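# Put phone on comic book and laptop on stand

## Task

Get the phone lying flat with all of it resting on top of the comic book. Get the laptop, shut, sitting on the laptop stand with its top face upward and one of its long edges butted squarely against the stand's lips. When finished, neither gripper may be in contact with the phone or the laptop.

## Robot and tools

ROBOT. Two arms, left_arm and right_arm, each ending in a two-finger gripper. The fingers point along the gripper's own +z axis and spread along its y axis. The reported end_effector_position is the spot between the finger pads, roughly 1 cm short of the fingertips. Calibrated base positions in the scene frame: left_arm (+0.031, +0.243, 0) m, right_arm (-0.029, -0.309, 0) m, both with almost no yaw. Two head cameras, cam_head_left and cam_head_right, each 896x504, sit on a stand behind the arms. Camera left and right do not match arm names.

FRAME. All poses, velocities and targets use the scene frame. Its origin is at table-top height, halfway between the two nominal bases. +x points out over the table, +z points up, and left_arm is on the +y side. Offsets use these same axes. A rotation offset turns the gripper about its Hand target's position. Printed poses can be wrong by a few centimetres, more at long reach. Friction and weight can leave a resting gripper a few cm from its command without any contact.

ROW FORMAT (shared by execute_actions and move). One row is a single flat list of 14 numbers, each in [-1, 1]. The first seven are left_arm: dx, dy, dz, rx, ry, rz, opening. The last seven are right_arm, in the same order. dx, dy, dz, rx, ry, rz are offsets, not poses. They are measured from that arm's Hand target as it stood when the action or move began. Scale: 1.0 equals 0.6 m for dx/dy/dz, and 180 degrees for the rotation vector rx/ry/rz. A translation longer than 1.0 may be shortened along its direction. Opening is absolute: +1 is fully open (0.094 m) and -1 is shut. Opening 0 is a real half-open command. To keep a gripper unchanged, resend its current opening. Six zeros re-command the arm's existing Hand target.

execute_actions(actions, cameras). actions is a list of actions. Each action is a table of up to 15 rows, one per 1/30 s control step, and lasts 0.5 s. A short table repeats its final row for the remaining steps. Every row in an action is counted from the same start pose, not from the row before. A second action with the same offset therefore moves the arm further. An empty actions list returns camera images and the full state. cameras is a list of names, ["all"], or []. An unknown name invalidates the call.

move(target, speed, blend, opening_speed, grip_force, blocking, cameras). Drives each gripper along a straight line. target is one 14-number row, or a list of up to 15 such rows. Every row is an offset from the same starting Hand targets. speed is in m/s, 0.002 to 4.3, default 0.25. Turning is capped at twice that value in rad/s. speed can be one number or one per target. blend, in m, rounds the corners at intermediate targets; 0 means stop at each. opening_speed is the rate of opening change per second on the -1..1 scale, at least 0.2. Use it for gentle closing. grip_force is newtons per finger pad, 10 to 50, one value or one per arm. It stays in force until changed; lower values close slowly. blocking=false returns after about 0.5 s while the motion continues. The whole move is capped at 10 s. Paths do not avoid obstacles or the other arm, and fast moves overshoot and hit harder. The result ends with a move: line: done (within 10 mm and 2 degrees), off_target, moving, held or fault. limits=paced means the pose was clipped. limits=held means steps were withheld.

wait(seconds): 0 to 10 s, holding the last commands. stop(): brakes a running move. zoom_image(camera, region): camera is cam_head_left or cam_head_right. region is [x0, y0, x1, y1] in image pixels from the top-left corner, at most 504 wide and 504 high. Only works on the latest images. finished_scene(scene): scene is 1 or 2. It ends the scene for good, so call it only once the goal holds.

RESULTS. Each arm shows end_effector_position (m), end_effector_quat_wxyz and Hand target, which is the base for its next offsets. A gripper often rests short of its Hand target. Waiting will not fix that; send the remaining gap as an offset. Tool commands lists the present gripper commands. grip_measured is the measured finger opening on the -1..1 scale, slightly wide when empty. It reads a bit below the part's width under a firm grip. grip_effort_nm is gripper motor effort: negative means closing, positive means opening. It is offset and does not prove a grasp. Joint positions end with the opening in metres. Joint torques include gravity and noise. Joint velocities reading within noise means the arm is at rest. Motor temperatures, MOTOR HOT, OVER-TEMPERATURE FAULT and the scene number may also appear. The controller limits each step's orientation change to 40 degrees from the measured one, and may need several actions to reach a pose.

AVOID. Never let the phone or laptop fall, or leave them off the table. Do not slam parts down, drop them from height or release them while moving. Avoid hard pushes, and never let the arms or grippers strike each other. An arm blocked by something keeps pushing until commanded elsewhere: send a target back past the gripper to relieve it. Keep paths away from an arm's own base, going around it instead. Do not hold loads or stretched poses longer than needed, since motors overheat and a faulted arm drops. Objects may get nudged occasionally, so check with cameras before finishing. Let go by commanding an opening well above grip_measured, then back both grippers off so neither touches the objects.

Each tool is called as name(argument=value, ...), one argument or row to a line, values as JSON.

## Session

execute_actions(
  actions=[],
  cameras=["all"],
)

Scene clock: 0.00 s.
left_arm: end_effector_position=(+0.4918, +0.7722, +0.2721) grip_measured=+1.000 grip_effort_nm=n/a end_effector_quat_wxyz=(+0.538, +0.343, +0.763, +0.102) | right_arm: end_effector_position=(+0.0818, -0.5453, +0.1553) grip_measured=+1.000 grip_effort_nm=n/a end_effector_quat_wxyz=(-0.017, +0.931, +0.365, +0.017)
Joint positions: left_arm=[1.048 1.958 1.826 -0.907 1.087 1.594 0.094] | right_arm=[-1.159 1.066 0.823 -1.361 -0.035 1.239 0.094]
Joint velocities: within noise
Joint torques (N m): no reading
Motor temperatures (°C): left_arm=[23 25 27 24 28 25 28] | right_arm=[27 30 27 25 24 24 25]
Heat: left arm: hottest wrist yaw 28 °C; right arm: hottest shoulder 30 °C.
Hand target: left_arm +0.4940, +0.7762, +0.2939; +0.539, +0.352, +0.755, +0.121 | right_arm +0.0850, -0.5526, +0.1636; -0.006, +0.931, +0.366, +0.017
Tool commands: left_gripper/opening=+1.0 right_gripper/opening=+1.0

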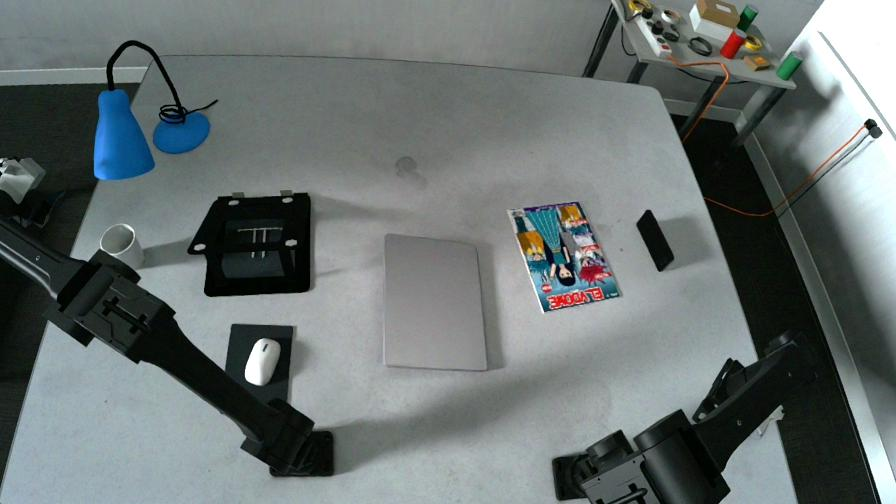

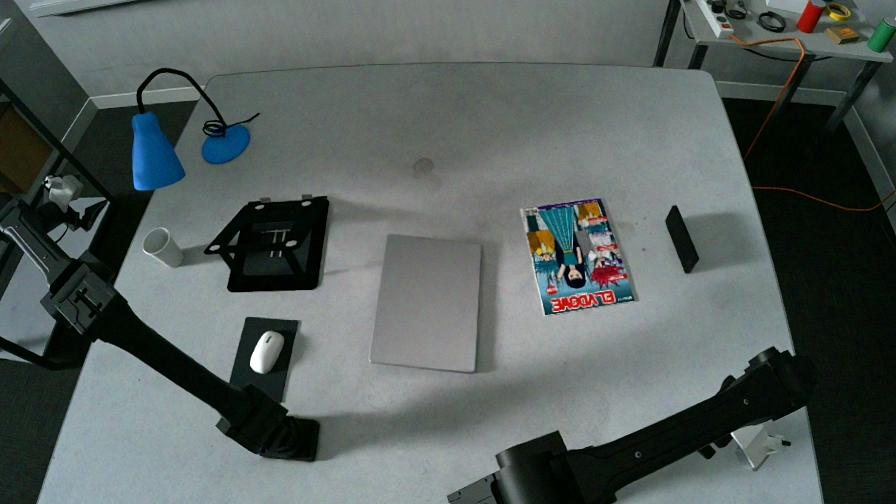

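zoom_image(
  camera="cam_head_left",
  region=[180, 170, 340, 310],
)

zoom_image(
  camera="cam_head_right",
  region=[180, 170, 340, 310],
)

zoom_image(
  camera="cam_head_left",
  region=[480, 170, 720, 330],
)

zoom_image(
  camera="cam_head_right",
  region=[500, 170, 740, 330],
)

zoom_image(
  camera="cam_head_left",
  region=[360, 210, 520, 390],
)

zoom_image(
  camera="cam_head_right",
  region=[340, 210, 500, 390],
)

zoom_image(
  camera="cam_head_left",
  region=[0, 0, 448, 504],
)

zoom_image(
  camera="cam_head_right",
  region=[448, 280, 896, 504],
)

Scaled by 3.150.

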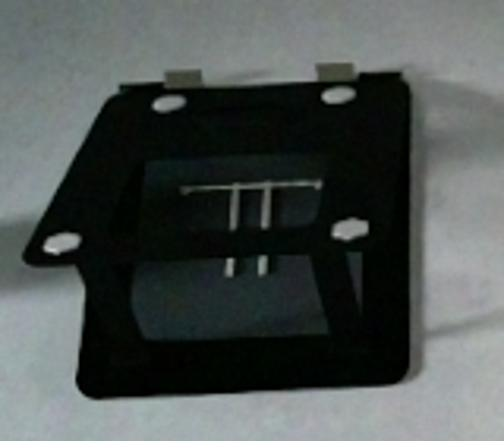

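Scaled by 3.150.

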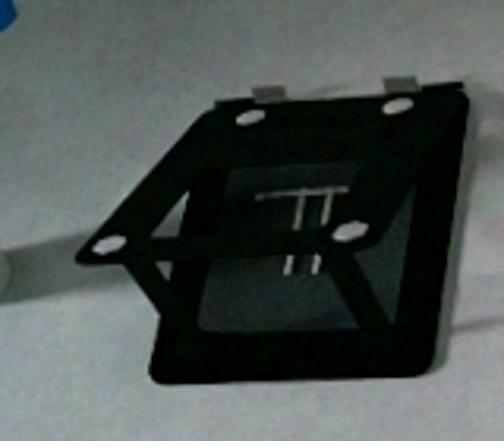

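Scaled by 2.100.

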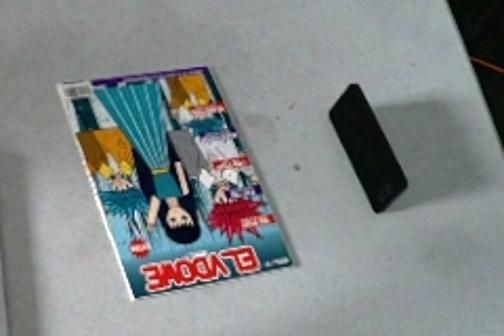

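Scaled by 2.100.

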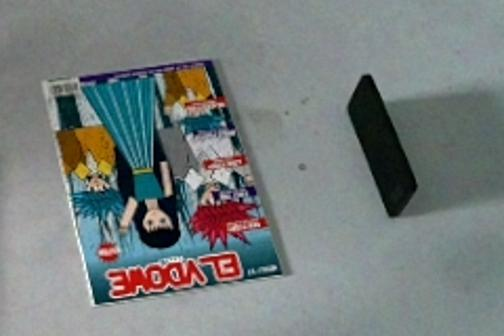

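Scaled by 2.800.

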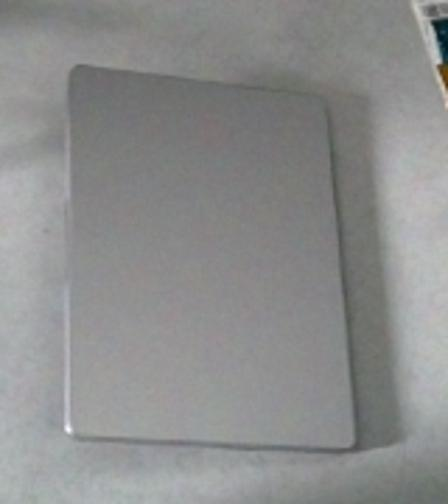

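Scaled by 2.800.

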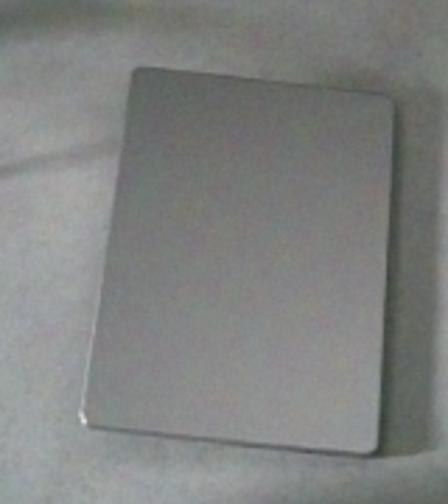

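Scaled by 1.000.

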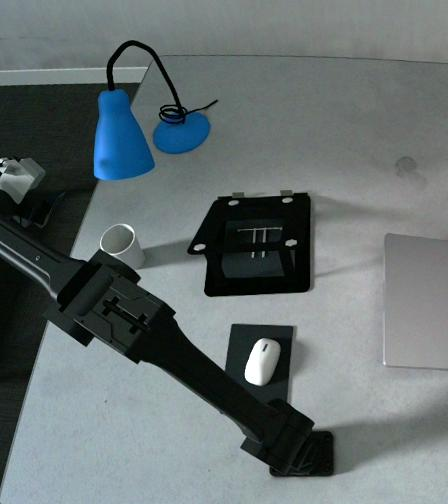

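Scaled by 1.125.

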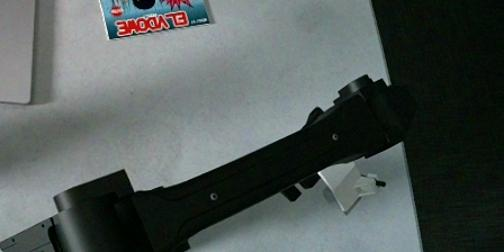

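zoom_image(
  camera="cam_head_left",
  region=[370, 340, 500, 390],
)

zoom_image(
  camera="cam_head_right",
  region=[360, 340, 490, 390],
)

zoom_image(
  camera="cam_head_left",
  region=[190, 180, 260, 300],
)

zoom_image(
  camera="cam_head_left",
  region=[250, 180, 320, 300],
)

zoom_image(
  camera="cam_head_left",
  region=[630, 200, 690, 280],
)

zoom_image(
  camera="cam_head_right",
  region=[660, 195, 720, 275],
)

zoom_image(
  camera="cam_head_right",
  region=[0, 0, 504, 504],
)

Scaled by 3.877.

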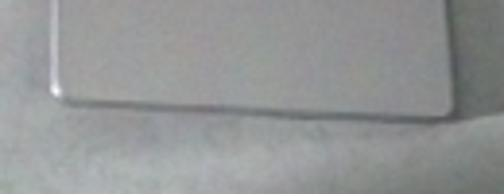

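Scaled by 3.877.

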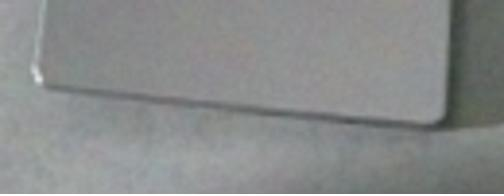

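Scaled by 4.200.

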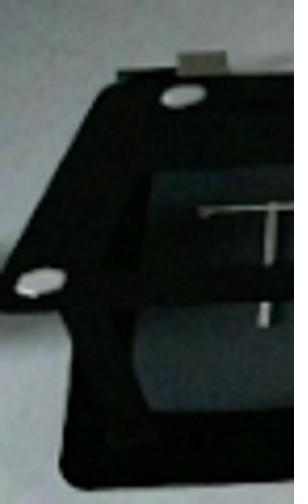

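Scaled by 4.200.

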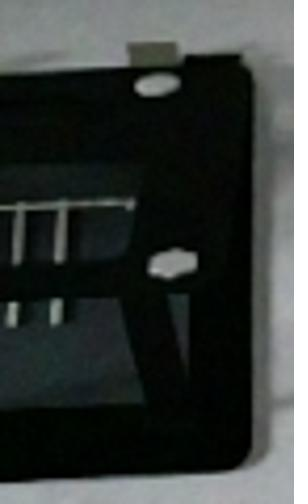

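Scaled by 6.300.

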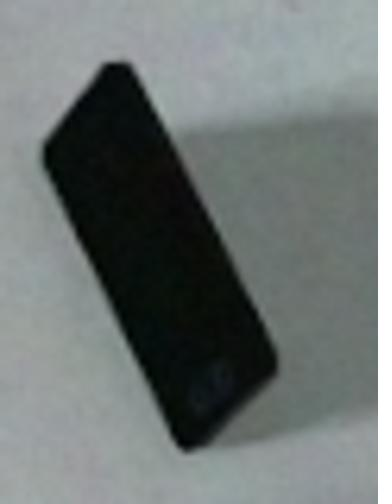

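Scaled by 6.300.

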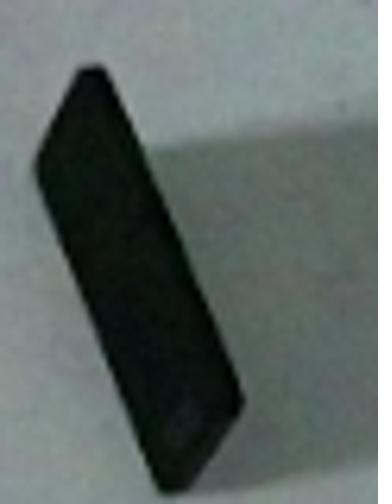

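Scaled by 1.000.

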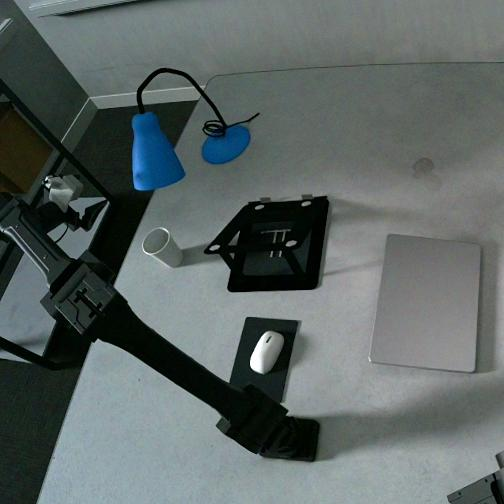

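move(
  target=[-0.073, -0.96, -0.073, -0.064, 0.3756, 0.2153, 1, 0.75, -0.062, 0.06, 0, 0, 0.817, 1],
  speed=0.35,
  cameras=["all"],
)

Scene clock: 207.77 s.
left_arm: end_effector_position=(+0.4311, +0.2061, +0.2283) grip_measured=+1.000 grip_effort_nm=0.02 end_effector_quat_wxyz=(-0.023, +0.052, +0.998, +0.000) | right_arm: end_effector_position=(+0.5183, -0.5881, +0.1961) grip_measured=+1.000 grip_effort_nm=-0.02 end_effector_quat_wxyz=(-0.025, -0.078, +0.997, +0.004)
Joint positions: left_arm=[-0.118 1.424 1.321 -1.514 0.001 0.014 0.094] | right_arm=[-0.47 2.008 2.006 -1.616 0.019 -0.62 0.094]
Joint torques (N m): left_arm=[-2.43 -11.75 16.98 -0.21 -0.04 -0.09] | right_arm=[1.2 -21.36 12.75 -0.38 0.03 0.11]
Motor temperatures (°C): left_arm=[23 33 36 24 28 24 27] | right_arm=[27 31 41 25 24 23 25]
Heat: left arm: hottest elbow 36 °C; right arm: hottest elbow 41 °C.
Hand target: left_arm +0.4502, +0.2001, +0.2502; +0.000, +0.053, +0.999, +0.000 | right_arm +0.5351, -0.5900, +0.1994; -0.018, -0.087, +0.996, -0.001
Off the commanded pose: left_arm 0.030 m, 3 deg | right_arm 0.017 m, 1 deg.
move: off_target (left_arm, right_arm)

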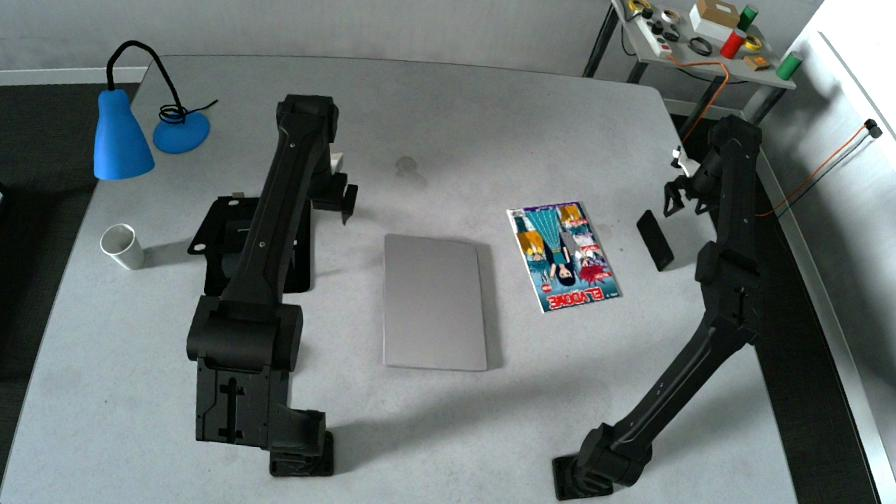

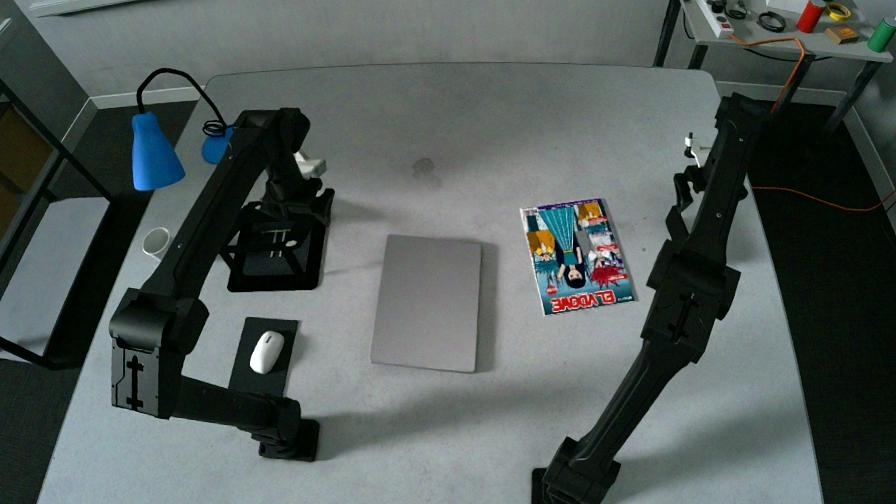

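zoom_image(
  camera="cam_head_left",
  region=[270, 90, 390, 240],
)

zoom_image(
  camera="cam_head_right",
  region=[250, 100, 370, 250],
)

zoom_image(
  camera="cam_head_left",
  region=[620, 110, 780, 290],
)

zoom_image(
  camera="cam_head_right",
  region=[640, 90, 780, 280],
)

Scaled by 3.360.

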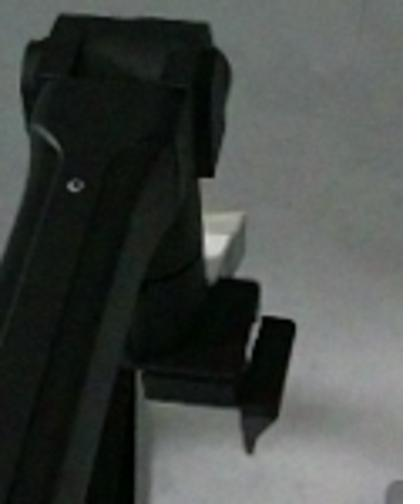

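Scaled by 3.360.

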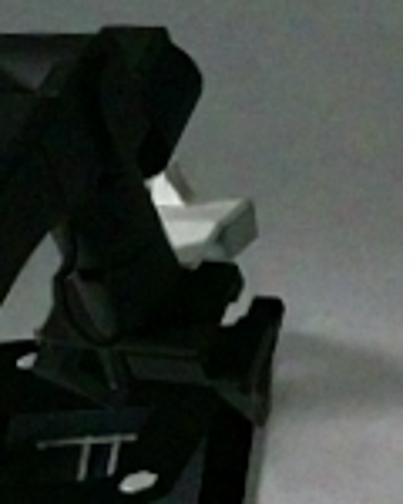

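Scaled by 2.800.

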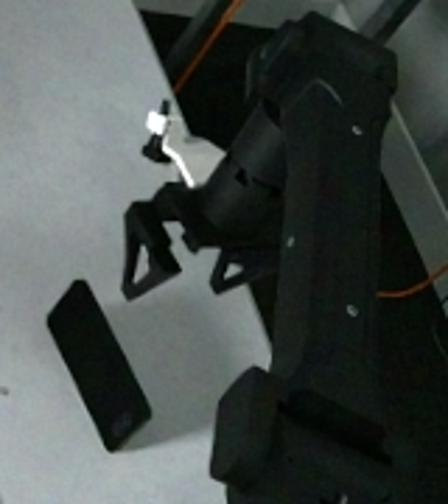

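Scaled by 2.653.

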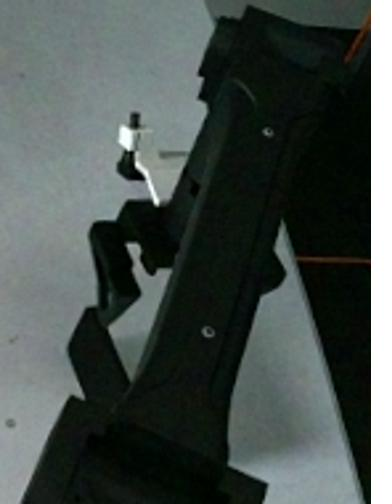

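move(
  target=[0, 0, 0, 0, 0, 0, 1, 0.025, 0.01, -0.1107, 0, 0, 0, 1],
  speed=0.25,
  cameras=["all"],
)

zoom_image(
  camera="cam_head_left",
  region=[620, 170, 720, 290],
)

zoom_image(
  camera="cam_head_right",
  region=[640, 170, 740, 290],
)

Scene clock: 273.37 s.
left_arm: end_effector_position=(+0.4311, +0.2061, +0.2283) grip_measured=+1.000 grip_effort_nm=0.02 end_effector_quat_wxyz=(-0.023, +0.052, +0.998, +0.000) | right_arm: end_effector_position=(+0.5457, -0.5887, +0.1497) grip_measured=+1.000 grip_effort_nm=-0.02 end_effector_quat_wxyz=(-0.010, -0.085, +0.996, -0.005)
Joint positions: left_arm=[-0.118 1.424 1.321 -1.514 0.001 0.014 0.094] | right_arm=[-0.452 2.066 1.977 -1.495 0.019 -0.618 0.094]
Joint torques (N m): left_arm=[-1.67 -12.69 16.91 -0.09 -0.05 -0.04] | right_arm=[1.2 -23.18 7.68 0.44 0.02 0.2]
Motor temperatures (°C): left_arm=[23 29 38 24 27 24 27] | right_arm=[27 35 47 25 24 23 25]
Heat: left arm: hottest elbow 38 °C; right arm: hottest elbow 47 °C.
Hand target: left_arm +0.4502, +0.2001, +0.2502; +0.001, +0.053, +0.999, +0.000 | right_arm +0.5500, -0.5839, +0.1331; -0.018, -0.087, +0.996, -0.001
Off the commanded pose: left_arm 0.030 m, 3 deg | right_arm 0.018 m, 1 deg.
move: off_target (left_arm, right_arm)

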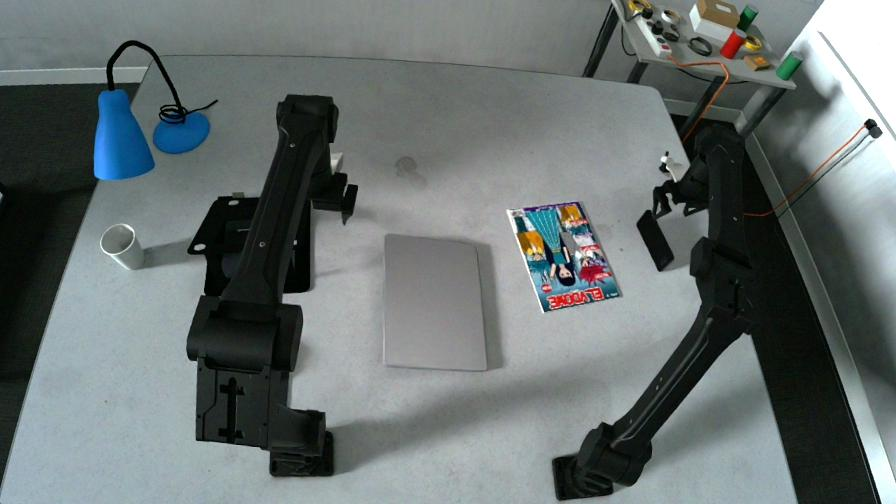

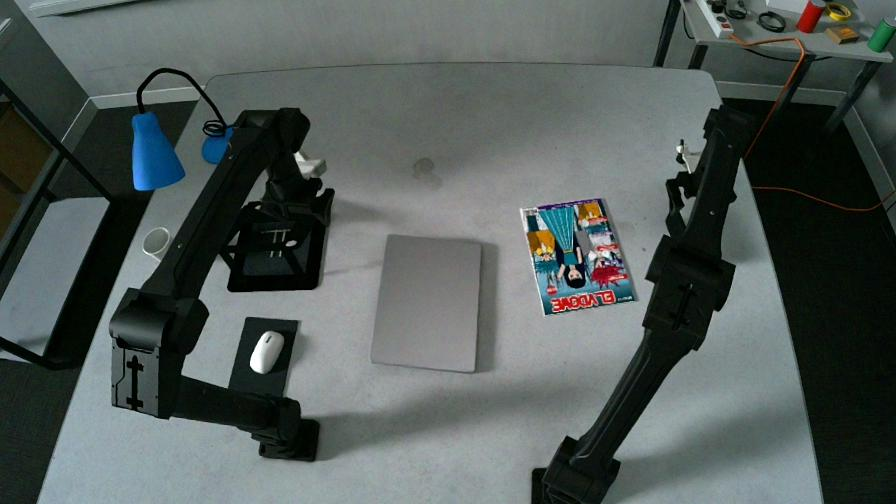

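Scaled by 4.200.

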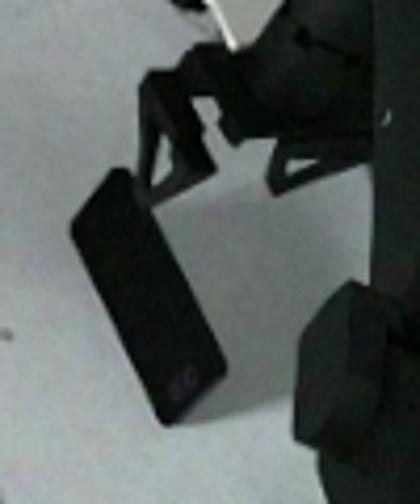

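Scaled by 4.200.

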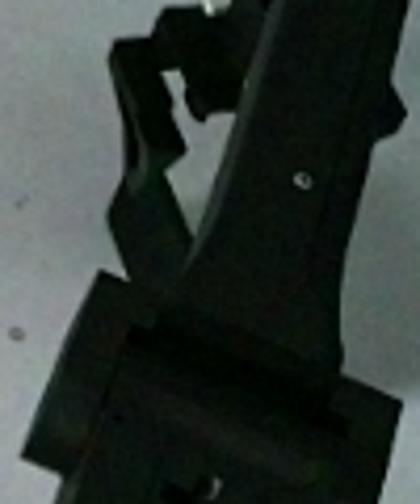

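move(
  target=[0, 0, 0, 0, 0, 0, 1, -0.011, -0.002, -0.147, 0, 0, 0, 1],
  speed=0.2,
  cameras=["all"],
)

zoom_image(
  camera="cam_head_left",
  region=[620, 170, 720, 290],
)

zoom_image(
  camera="cam_head_right",
  region=[640, 170, 740, 290],
)

Scene clock: 288.23 s.
left_arm: end_effector_position=(+0.4311, +0.2061, +0.2283) grip_measured=+1.000 grip_effort_nm=0.02 end_effector_quat_wxyz=(-0.023, +0.052, +0.998, +0.000) | right_arm: end_effector_position=(+0.5432, -0.5876, +0.0616) grip_measured=+1.000 grip_effort_nm=-0.02 end_effector_quat_wxyz=(-0.010, -0.085, +0.996, -0.005)
Joint positions: left_arm=[-0.118 1.424 1.321 -1.514 0.001 0.014 0.094] | right_arm=[-0.452 2.108 1.811 -1.286 0.019 -0.617 0.094]
Joint torques (N m): left_arm=[-2.2 -11.75 16.85 0.02 0.01 -0.09] | right_arm=[0.91 -23.36 7.5 0.43 0.02 0.17]
Heat: left arm: hottest elbow 39 °C; right arm: hottest elbow 44 °C.
Hand target: left_arm +0.4502, +0.2001, +0.2502; +0.001, +0.053, +0.999, +0.000 | right_arm +0.5433, -0.5850, +0.0447; -0.018, -0.087, +0.996, -0.001
Off the commanded pose: left_arm 0.030 m, 3 deg | right_arm 0.017 m, 1 deg.
move: off_target (left_arm, right_arm)

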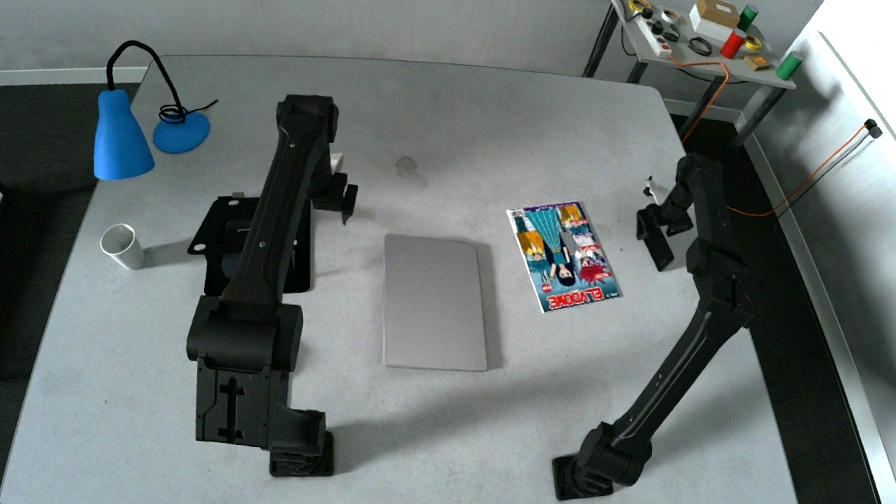

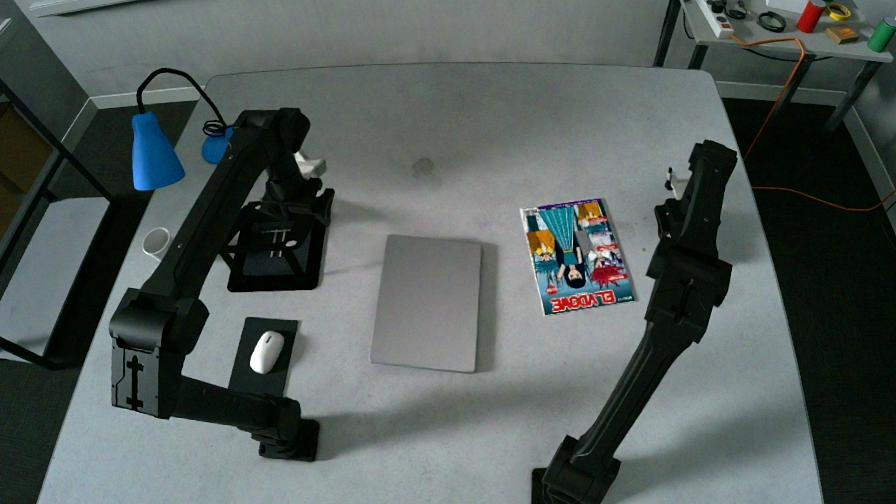

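Scaled by 4.200.

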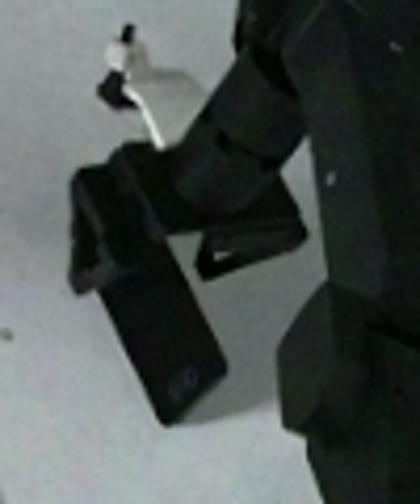

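Scaled by 4.200.

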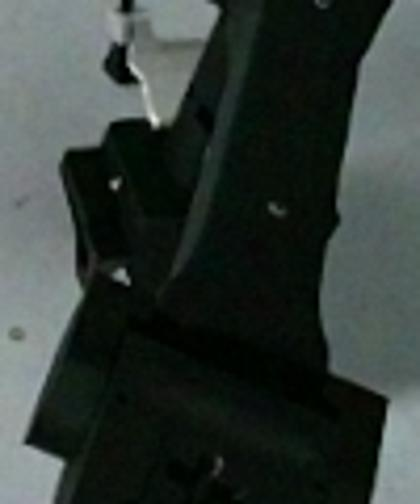

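move(
  target=[
    [0, 0, 0, 0, 0, 0, 1, 0, -0.0217, 0, 0, 0, 0, 0.1],
    [0, 0, 0, 0, 0, 0, 1, 0, -0.0217, 0, 0, 0, 0, -1],
  ],
  speed=0.1,
  grip_force=[50, 25],
  cameras=["all"],
)

zoom_image(
  camera="cam_head_left",
  region=[620, 170, 720, 290],
)

Scene clock: 310.70 s.
left_arm: end_effector_position=(+0.4311, +0.2061, +0.2283) grip_measured=+1.000 grip_effort_nm=0.02 end_effector_quat_wxyz=(-0.023, +0.052, +0.998, +0.000) | right_arm: end_effector_position=(+0.5415, -0.5902, +0.0583) grip_measured=-0.823 grip_effort_nm=-0.51 end_effector_quat_wxyz=(-0.013, -0.088, +0.996, -0.004)
Joint positions: left_arm=[-0.118 1.424 1.321 -1.514 0.001 0.014 0.094] | right_arm=[-0.457 2.113 1.811 -1.286 0.021 -0.628 0.008]
Joint torques (N m): left_arm=[-2.08 -11.99 16.83 -0.18 0.01 -0.09] | right_arm=[-0.15 -22.18 9.28 0.13 -0.02 0.1]
Motor temperatures (°C): left_arm=[23 28 39 24 27 24 27] | right_arm=[27 35 41 25 24 23 25]
Heat: left arm: hottest elbow 39 °C; right arm: hottest elbow 41 °C.
Hand target: left_arm +0.4502, +0.2001, +0.2502; +0.001, +0.053, +0.999, +0.000 | right_arm +0.5434, -0.5980, +0.0447; -0.018, -0.087, +0.996, -0.001
Off the commanded pose: left_arm 0.030 m, 3 deg | right_arm 0.016 m, 1 deg.
grip_force (N): 50, 25
move: off_target (left_arm, right_arm); target 2's new opening was sent with right_arm's hand 0.017 m and 1 deg from that target

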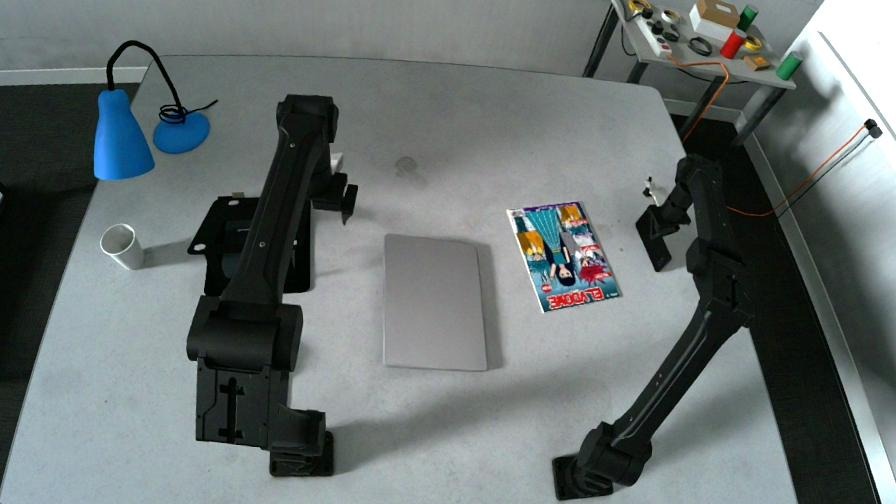

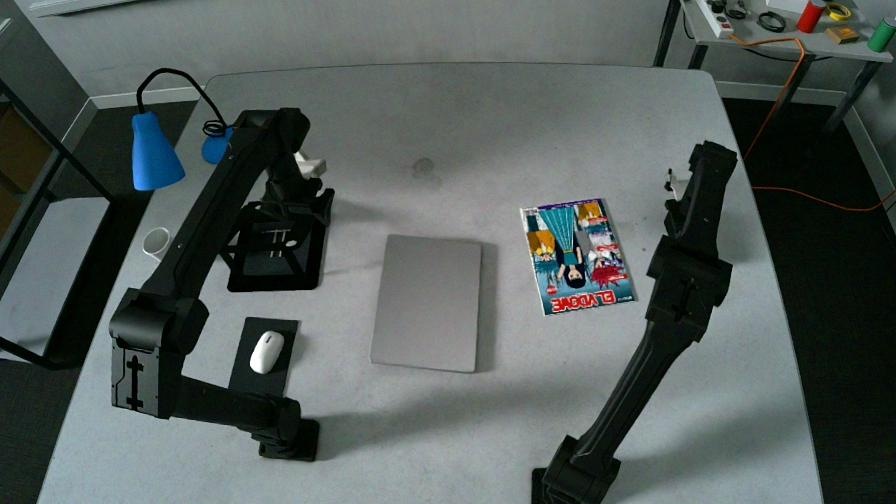

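Scaled by 4.200.

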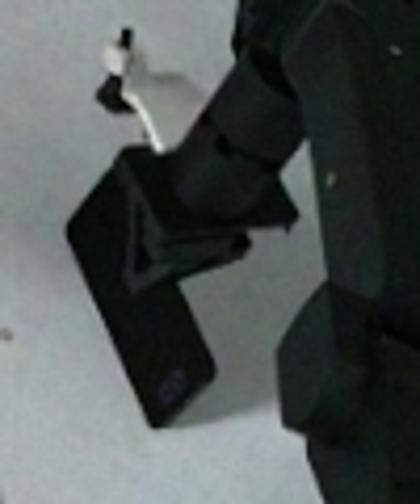

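move(
  target=[
    [0, 0, 0, 0, 0, 0, 1, 0, 0, 0.2255, 0, 0, 0, -1],
    [0, 0, 0, 0, 0, 0, 1, -0.0523, 0.3767, 0.1922, -0.2024, -0.3079, 0.4543, -1],
  ],
  speed=0.3,
  blend=[0.05, 0],
  cameras=["all"],
)

zoom_image(
  camera="cam_head_left",
  region=[490, 160, 650, 320],
)

zoom_image(
  camera="cam_head_right",
  region=[500, 160, 660, 320],
)

Scene clock: 339.27 s.
left_arm: end_effector_position=(+0.4311, +0.2061, +0.2283) grip_measured=+1.000 grip_effort_nm=0.02 end_effector_quat_wxyz=(-0.023, +0.052, +0.998, +0.000) | right_arm: end_effector_position=(+0.5095, -0.3777, +0.1420) grip_measured=-0.824 grip_effort_nm=-0.58 end_effector_quat_wxyz=(-0.370, +0.662, -0.577, +0.303)
Joint positions: left_arm=[-0.118 1.424 1.321 -1.514 0.001 0.014 0.094] | right_arm=[-0.235 1.45 0.785 0.054 -0.332 -1.764 0.008]
Joint torques (N m): left_arm=[-1.85 -11.52 16.9 -0.2 -0.02 -0.11] | right_arm=[1.32 -15.68 7.39 2.32 -0.26 0.09]
Heat: left arm: hottest elbow 40 °C; right arm: hottest elbow 40 °C.
Hand target: left_arm +0.4502, +0.2001, +0.2502; +0.001, +0.053, +0.999, +0.000 | right_arm +0.5120, -0.3721, +0.1600; -0.382, +0.662, -0.558, +0.322
Off the commanded pose: left_arm 0.030 m, 3 deg | right_arm 0.019 m, 3 deg.
grip_force (N): 50, 25
move: off_target (left_arm, right_arm)

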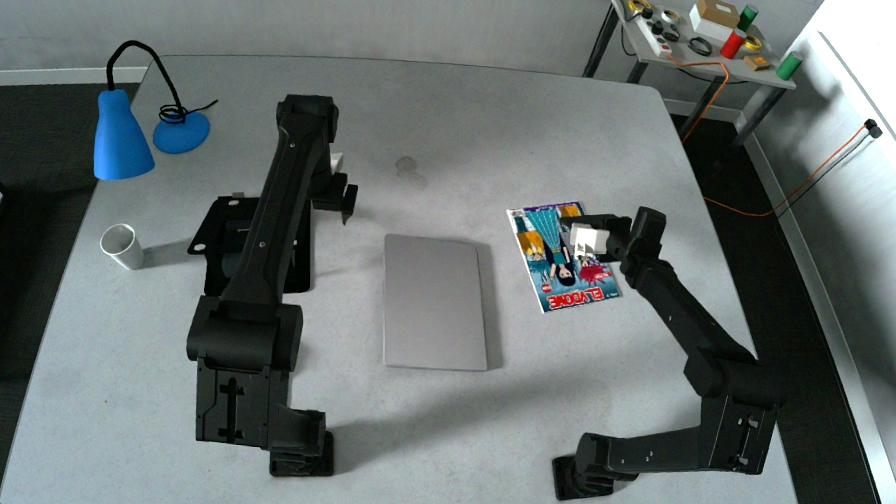

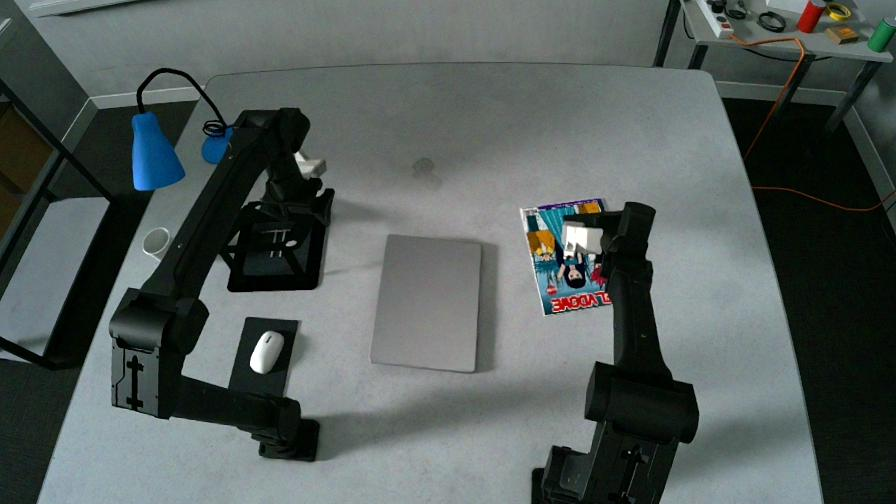

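Scaled by 3.150.

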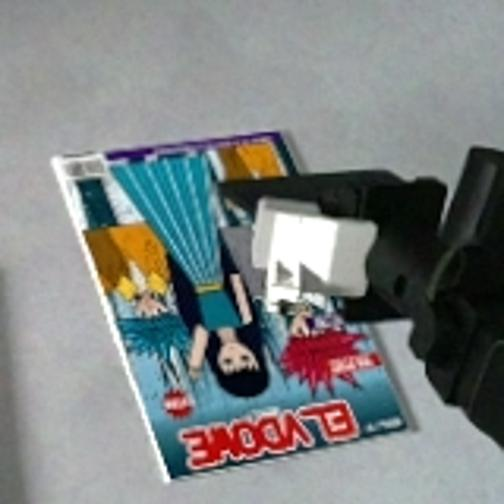

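Scaled by 3.150.

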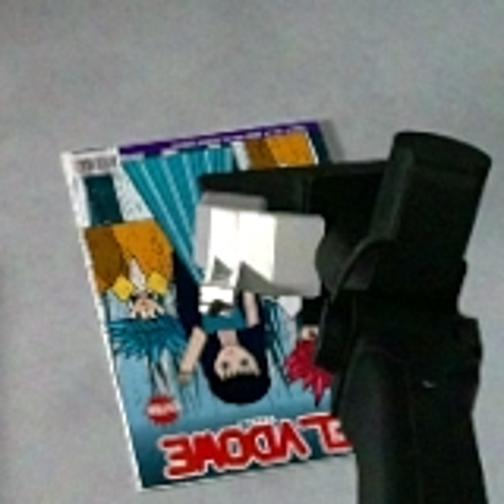

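zoom_image(
  camera="cam_head_left",
  region=[545, 195, 655, 275],
)

zoom_image(
  camera="cam_head_right",
  region=[550, 190, 660, 270],
)

Scaled by 4.582.

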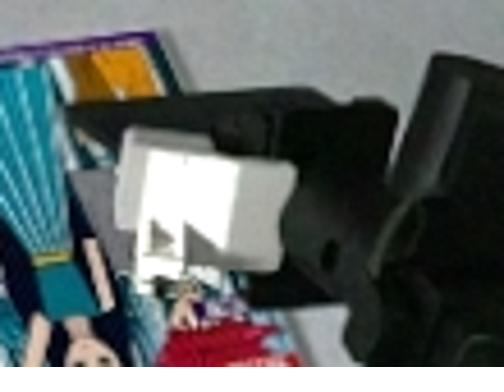

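Scaled by 4.582.

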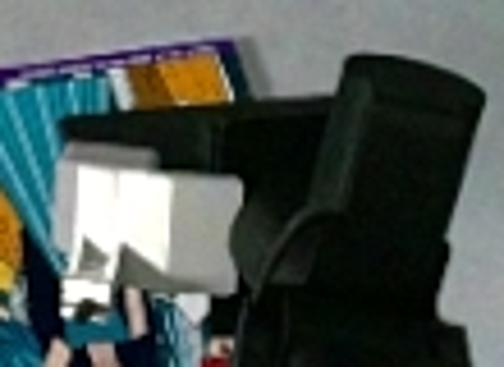

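move(
  target=[0, 0, 0, 0, 0, 0, 1, 0, 0, -0.12, 0, 0, 0, -1],
  speed=0.2,
  cameras=["all"],
)

zoom_image(
  camera="cam_head_left",
  region=[500, 190, 640, 320],
)

zoom_image(
  camera="cam_head_right",
  region=[510, 190, 650, 320],
)

Scene clock: 361.63 s.
left_arm: end_effector_position=(+0.4311, +0.2061, +0.2283) grip_measured=+1.000 grip_effort_nm=0.02 end_effector_quat_wxyz=(-0.023, +0.052, +0.998, +0.000) | right_arm: end_effector_position=(+0.5060, -0.3766, +0.0802) grip_measured=-0.824 grip_effort_nm=-0.58 end_effector_quat_wxyz=(-0.374, +0.661, -0.572, +0.310)
Joint positions: left_arm=[-0.118 1.424 1.321 -1.514 0.001 0.014 0.094] | right_arm=[-0.235 1.585 0.704 0.289 -0.333 -1.767 0.008]
Joint torques (N m): left_arm=[-2.02 -12.63 17.03 -0.36 -0.06 -0.08] | right_arm=[1.26 -14.21 6.56 2.35 -0.23 0.15]
Heat: left arm: hottest elbow 40 °C; right arm: hottest elbow 38 °C.
Hand target: left_arm +0.4502, +0.2001, +0.2502; +0.001, +0.053, +0.999, +0.000 | right_arm +0.5120, -0.3721, +0.0881; -0.382, +0.662, -0.558, +0.322
Off the commanded pose: left_arm 0.030 m, 3 deg | right_arm 0.011 m, 2 deg.
grip_force (N): 50, 25
move: off_target (left_arm, right_arm)

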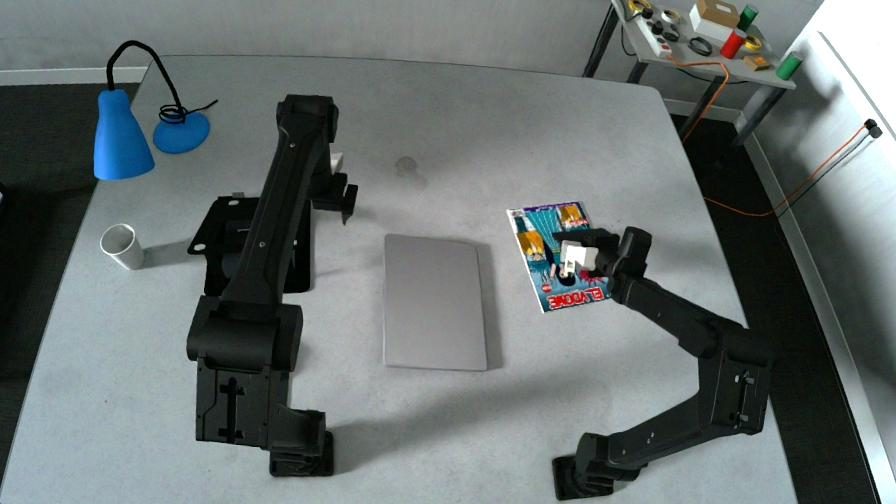

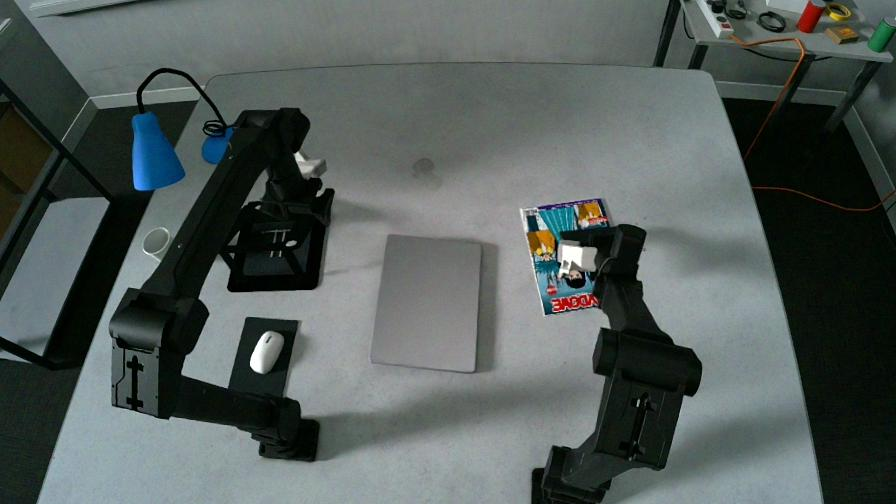

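Scaled by 3.600.

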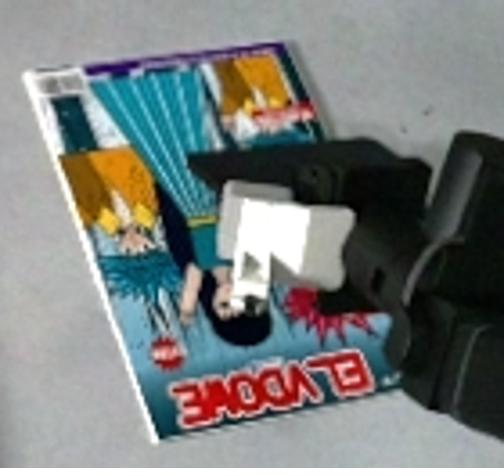

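Scaled by 3.600.

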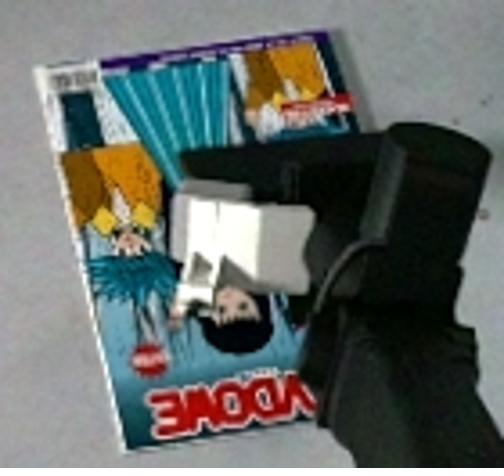

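move(
  target=[0, 0, 0, 0, 0, 0, 1, 0, 0.0883, -0.0333, 0, 0, 0, -1],
  speed=0.2,
  cameras=["all"],
)

zoom_image(
  camera="cam_head_left",
  region=[500, 190, 640, 320],
)

zoom_image(
  camera="cam_head_right",
  region=[510, 190, 650, 320],
)

Scene clock: 398.87 s.
left_arm: end_effector_position=(+0.4311, +0.2061, +0.2283) grip_measured=+1.000 grip_effort_nm=0.02 end_effector_quat_wxyz=(-0.023, +0.052, +0.998, +0.000) | right_arm: end_effector_position=(+0.5096, -0.3226, +0.0674) grip_measured=-0.824 grip_effort_nm=-0.58 end_effector_quat_wxyz=(-0.376, +0.665, -0.562, +0.317)
Joint positions: left_arm=[-0.118 1.424 1.321 -1.514 0.001 0.014 0.094] | right_arm=[-0.101 1.615 0.671 0.385 -0.225 -1.709 0.008]
Joint torques (N m): left_arm=[-3.72 -12.1 16.94 -0.03 0 -0.08] | right_arm=[1.08 -13.51 5.9 2.44 -0.05 0.28]
Heat: left arm: hottest elbow 41 °C; right arm: hottest elbow 37 °C.
Hand target: left_arm +0.4502, +0.2001, +0.2502; +0.001, +0.053, +0.999, +0.000 | right_arm +0.5120, -0.3192, +0.0681; -0.382, +0.662, -0.558, +0.322
Off the commanded pose: left_arm 0.030 m, 3 deg | right_arm 0.004 m, 1 deg.
grip_force (N): 50, 25
move: off_target (left_arm)

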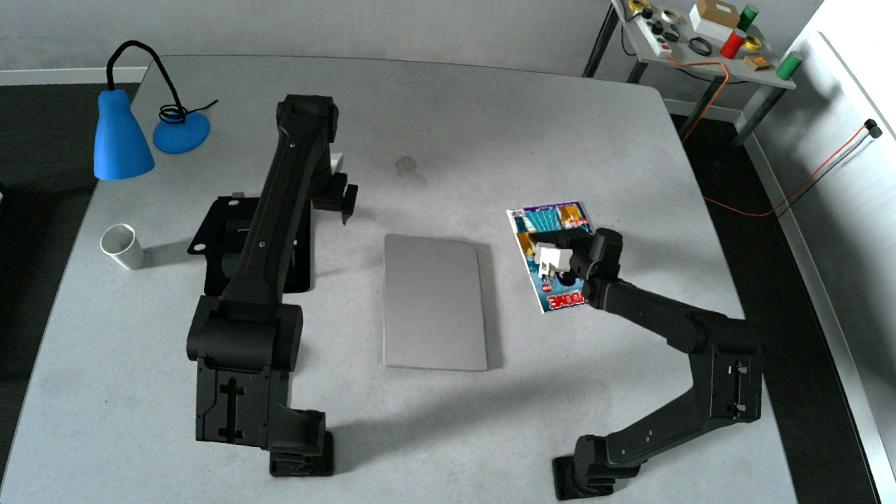

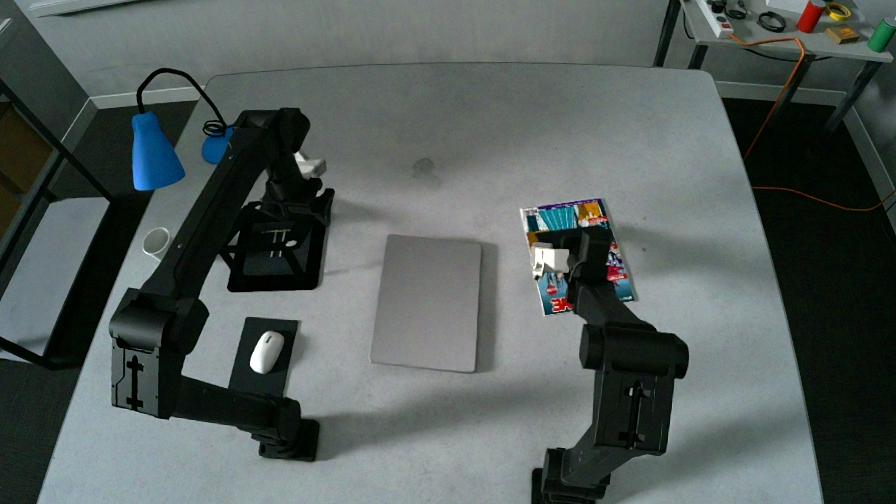

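Scaled by 3.600.

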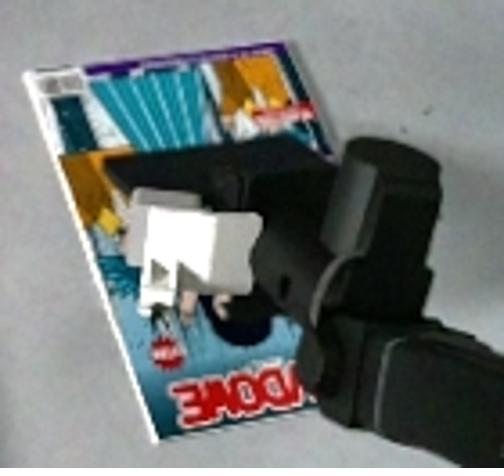

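Scaled by 3.600.

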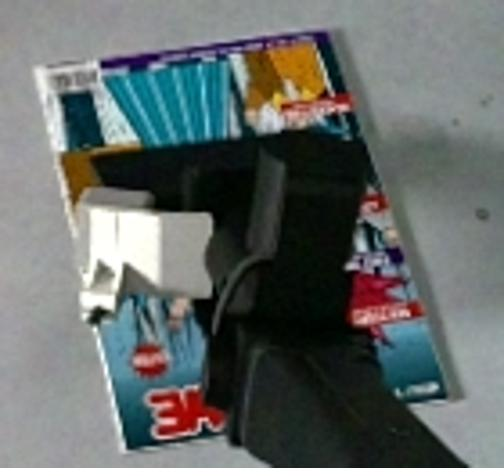

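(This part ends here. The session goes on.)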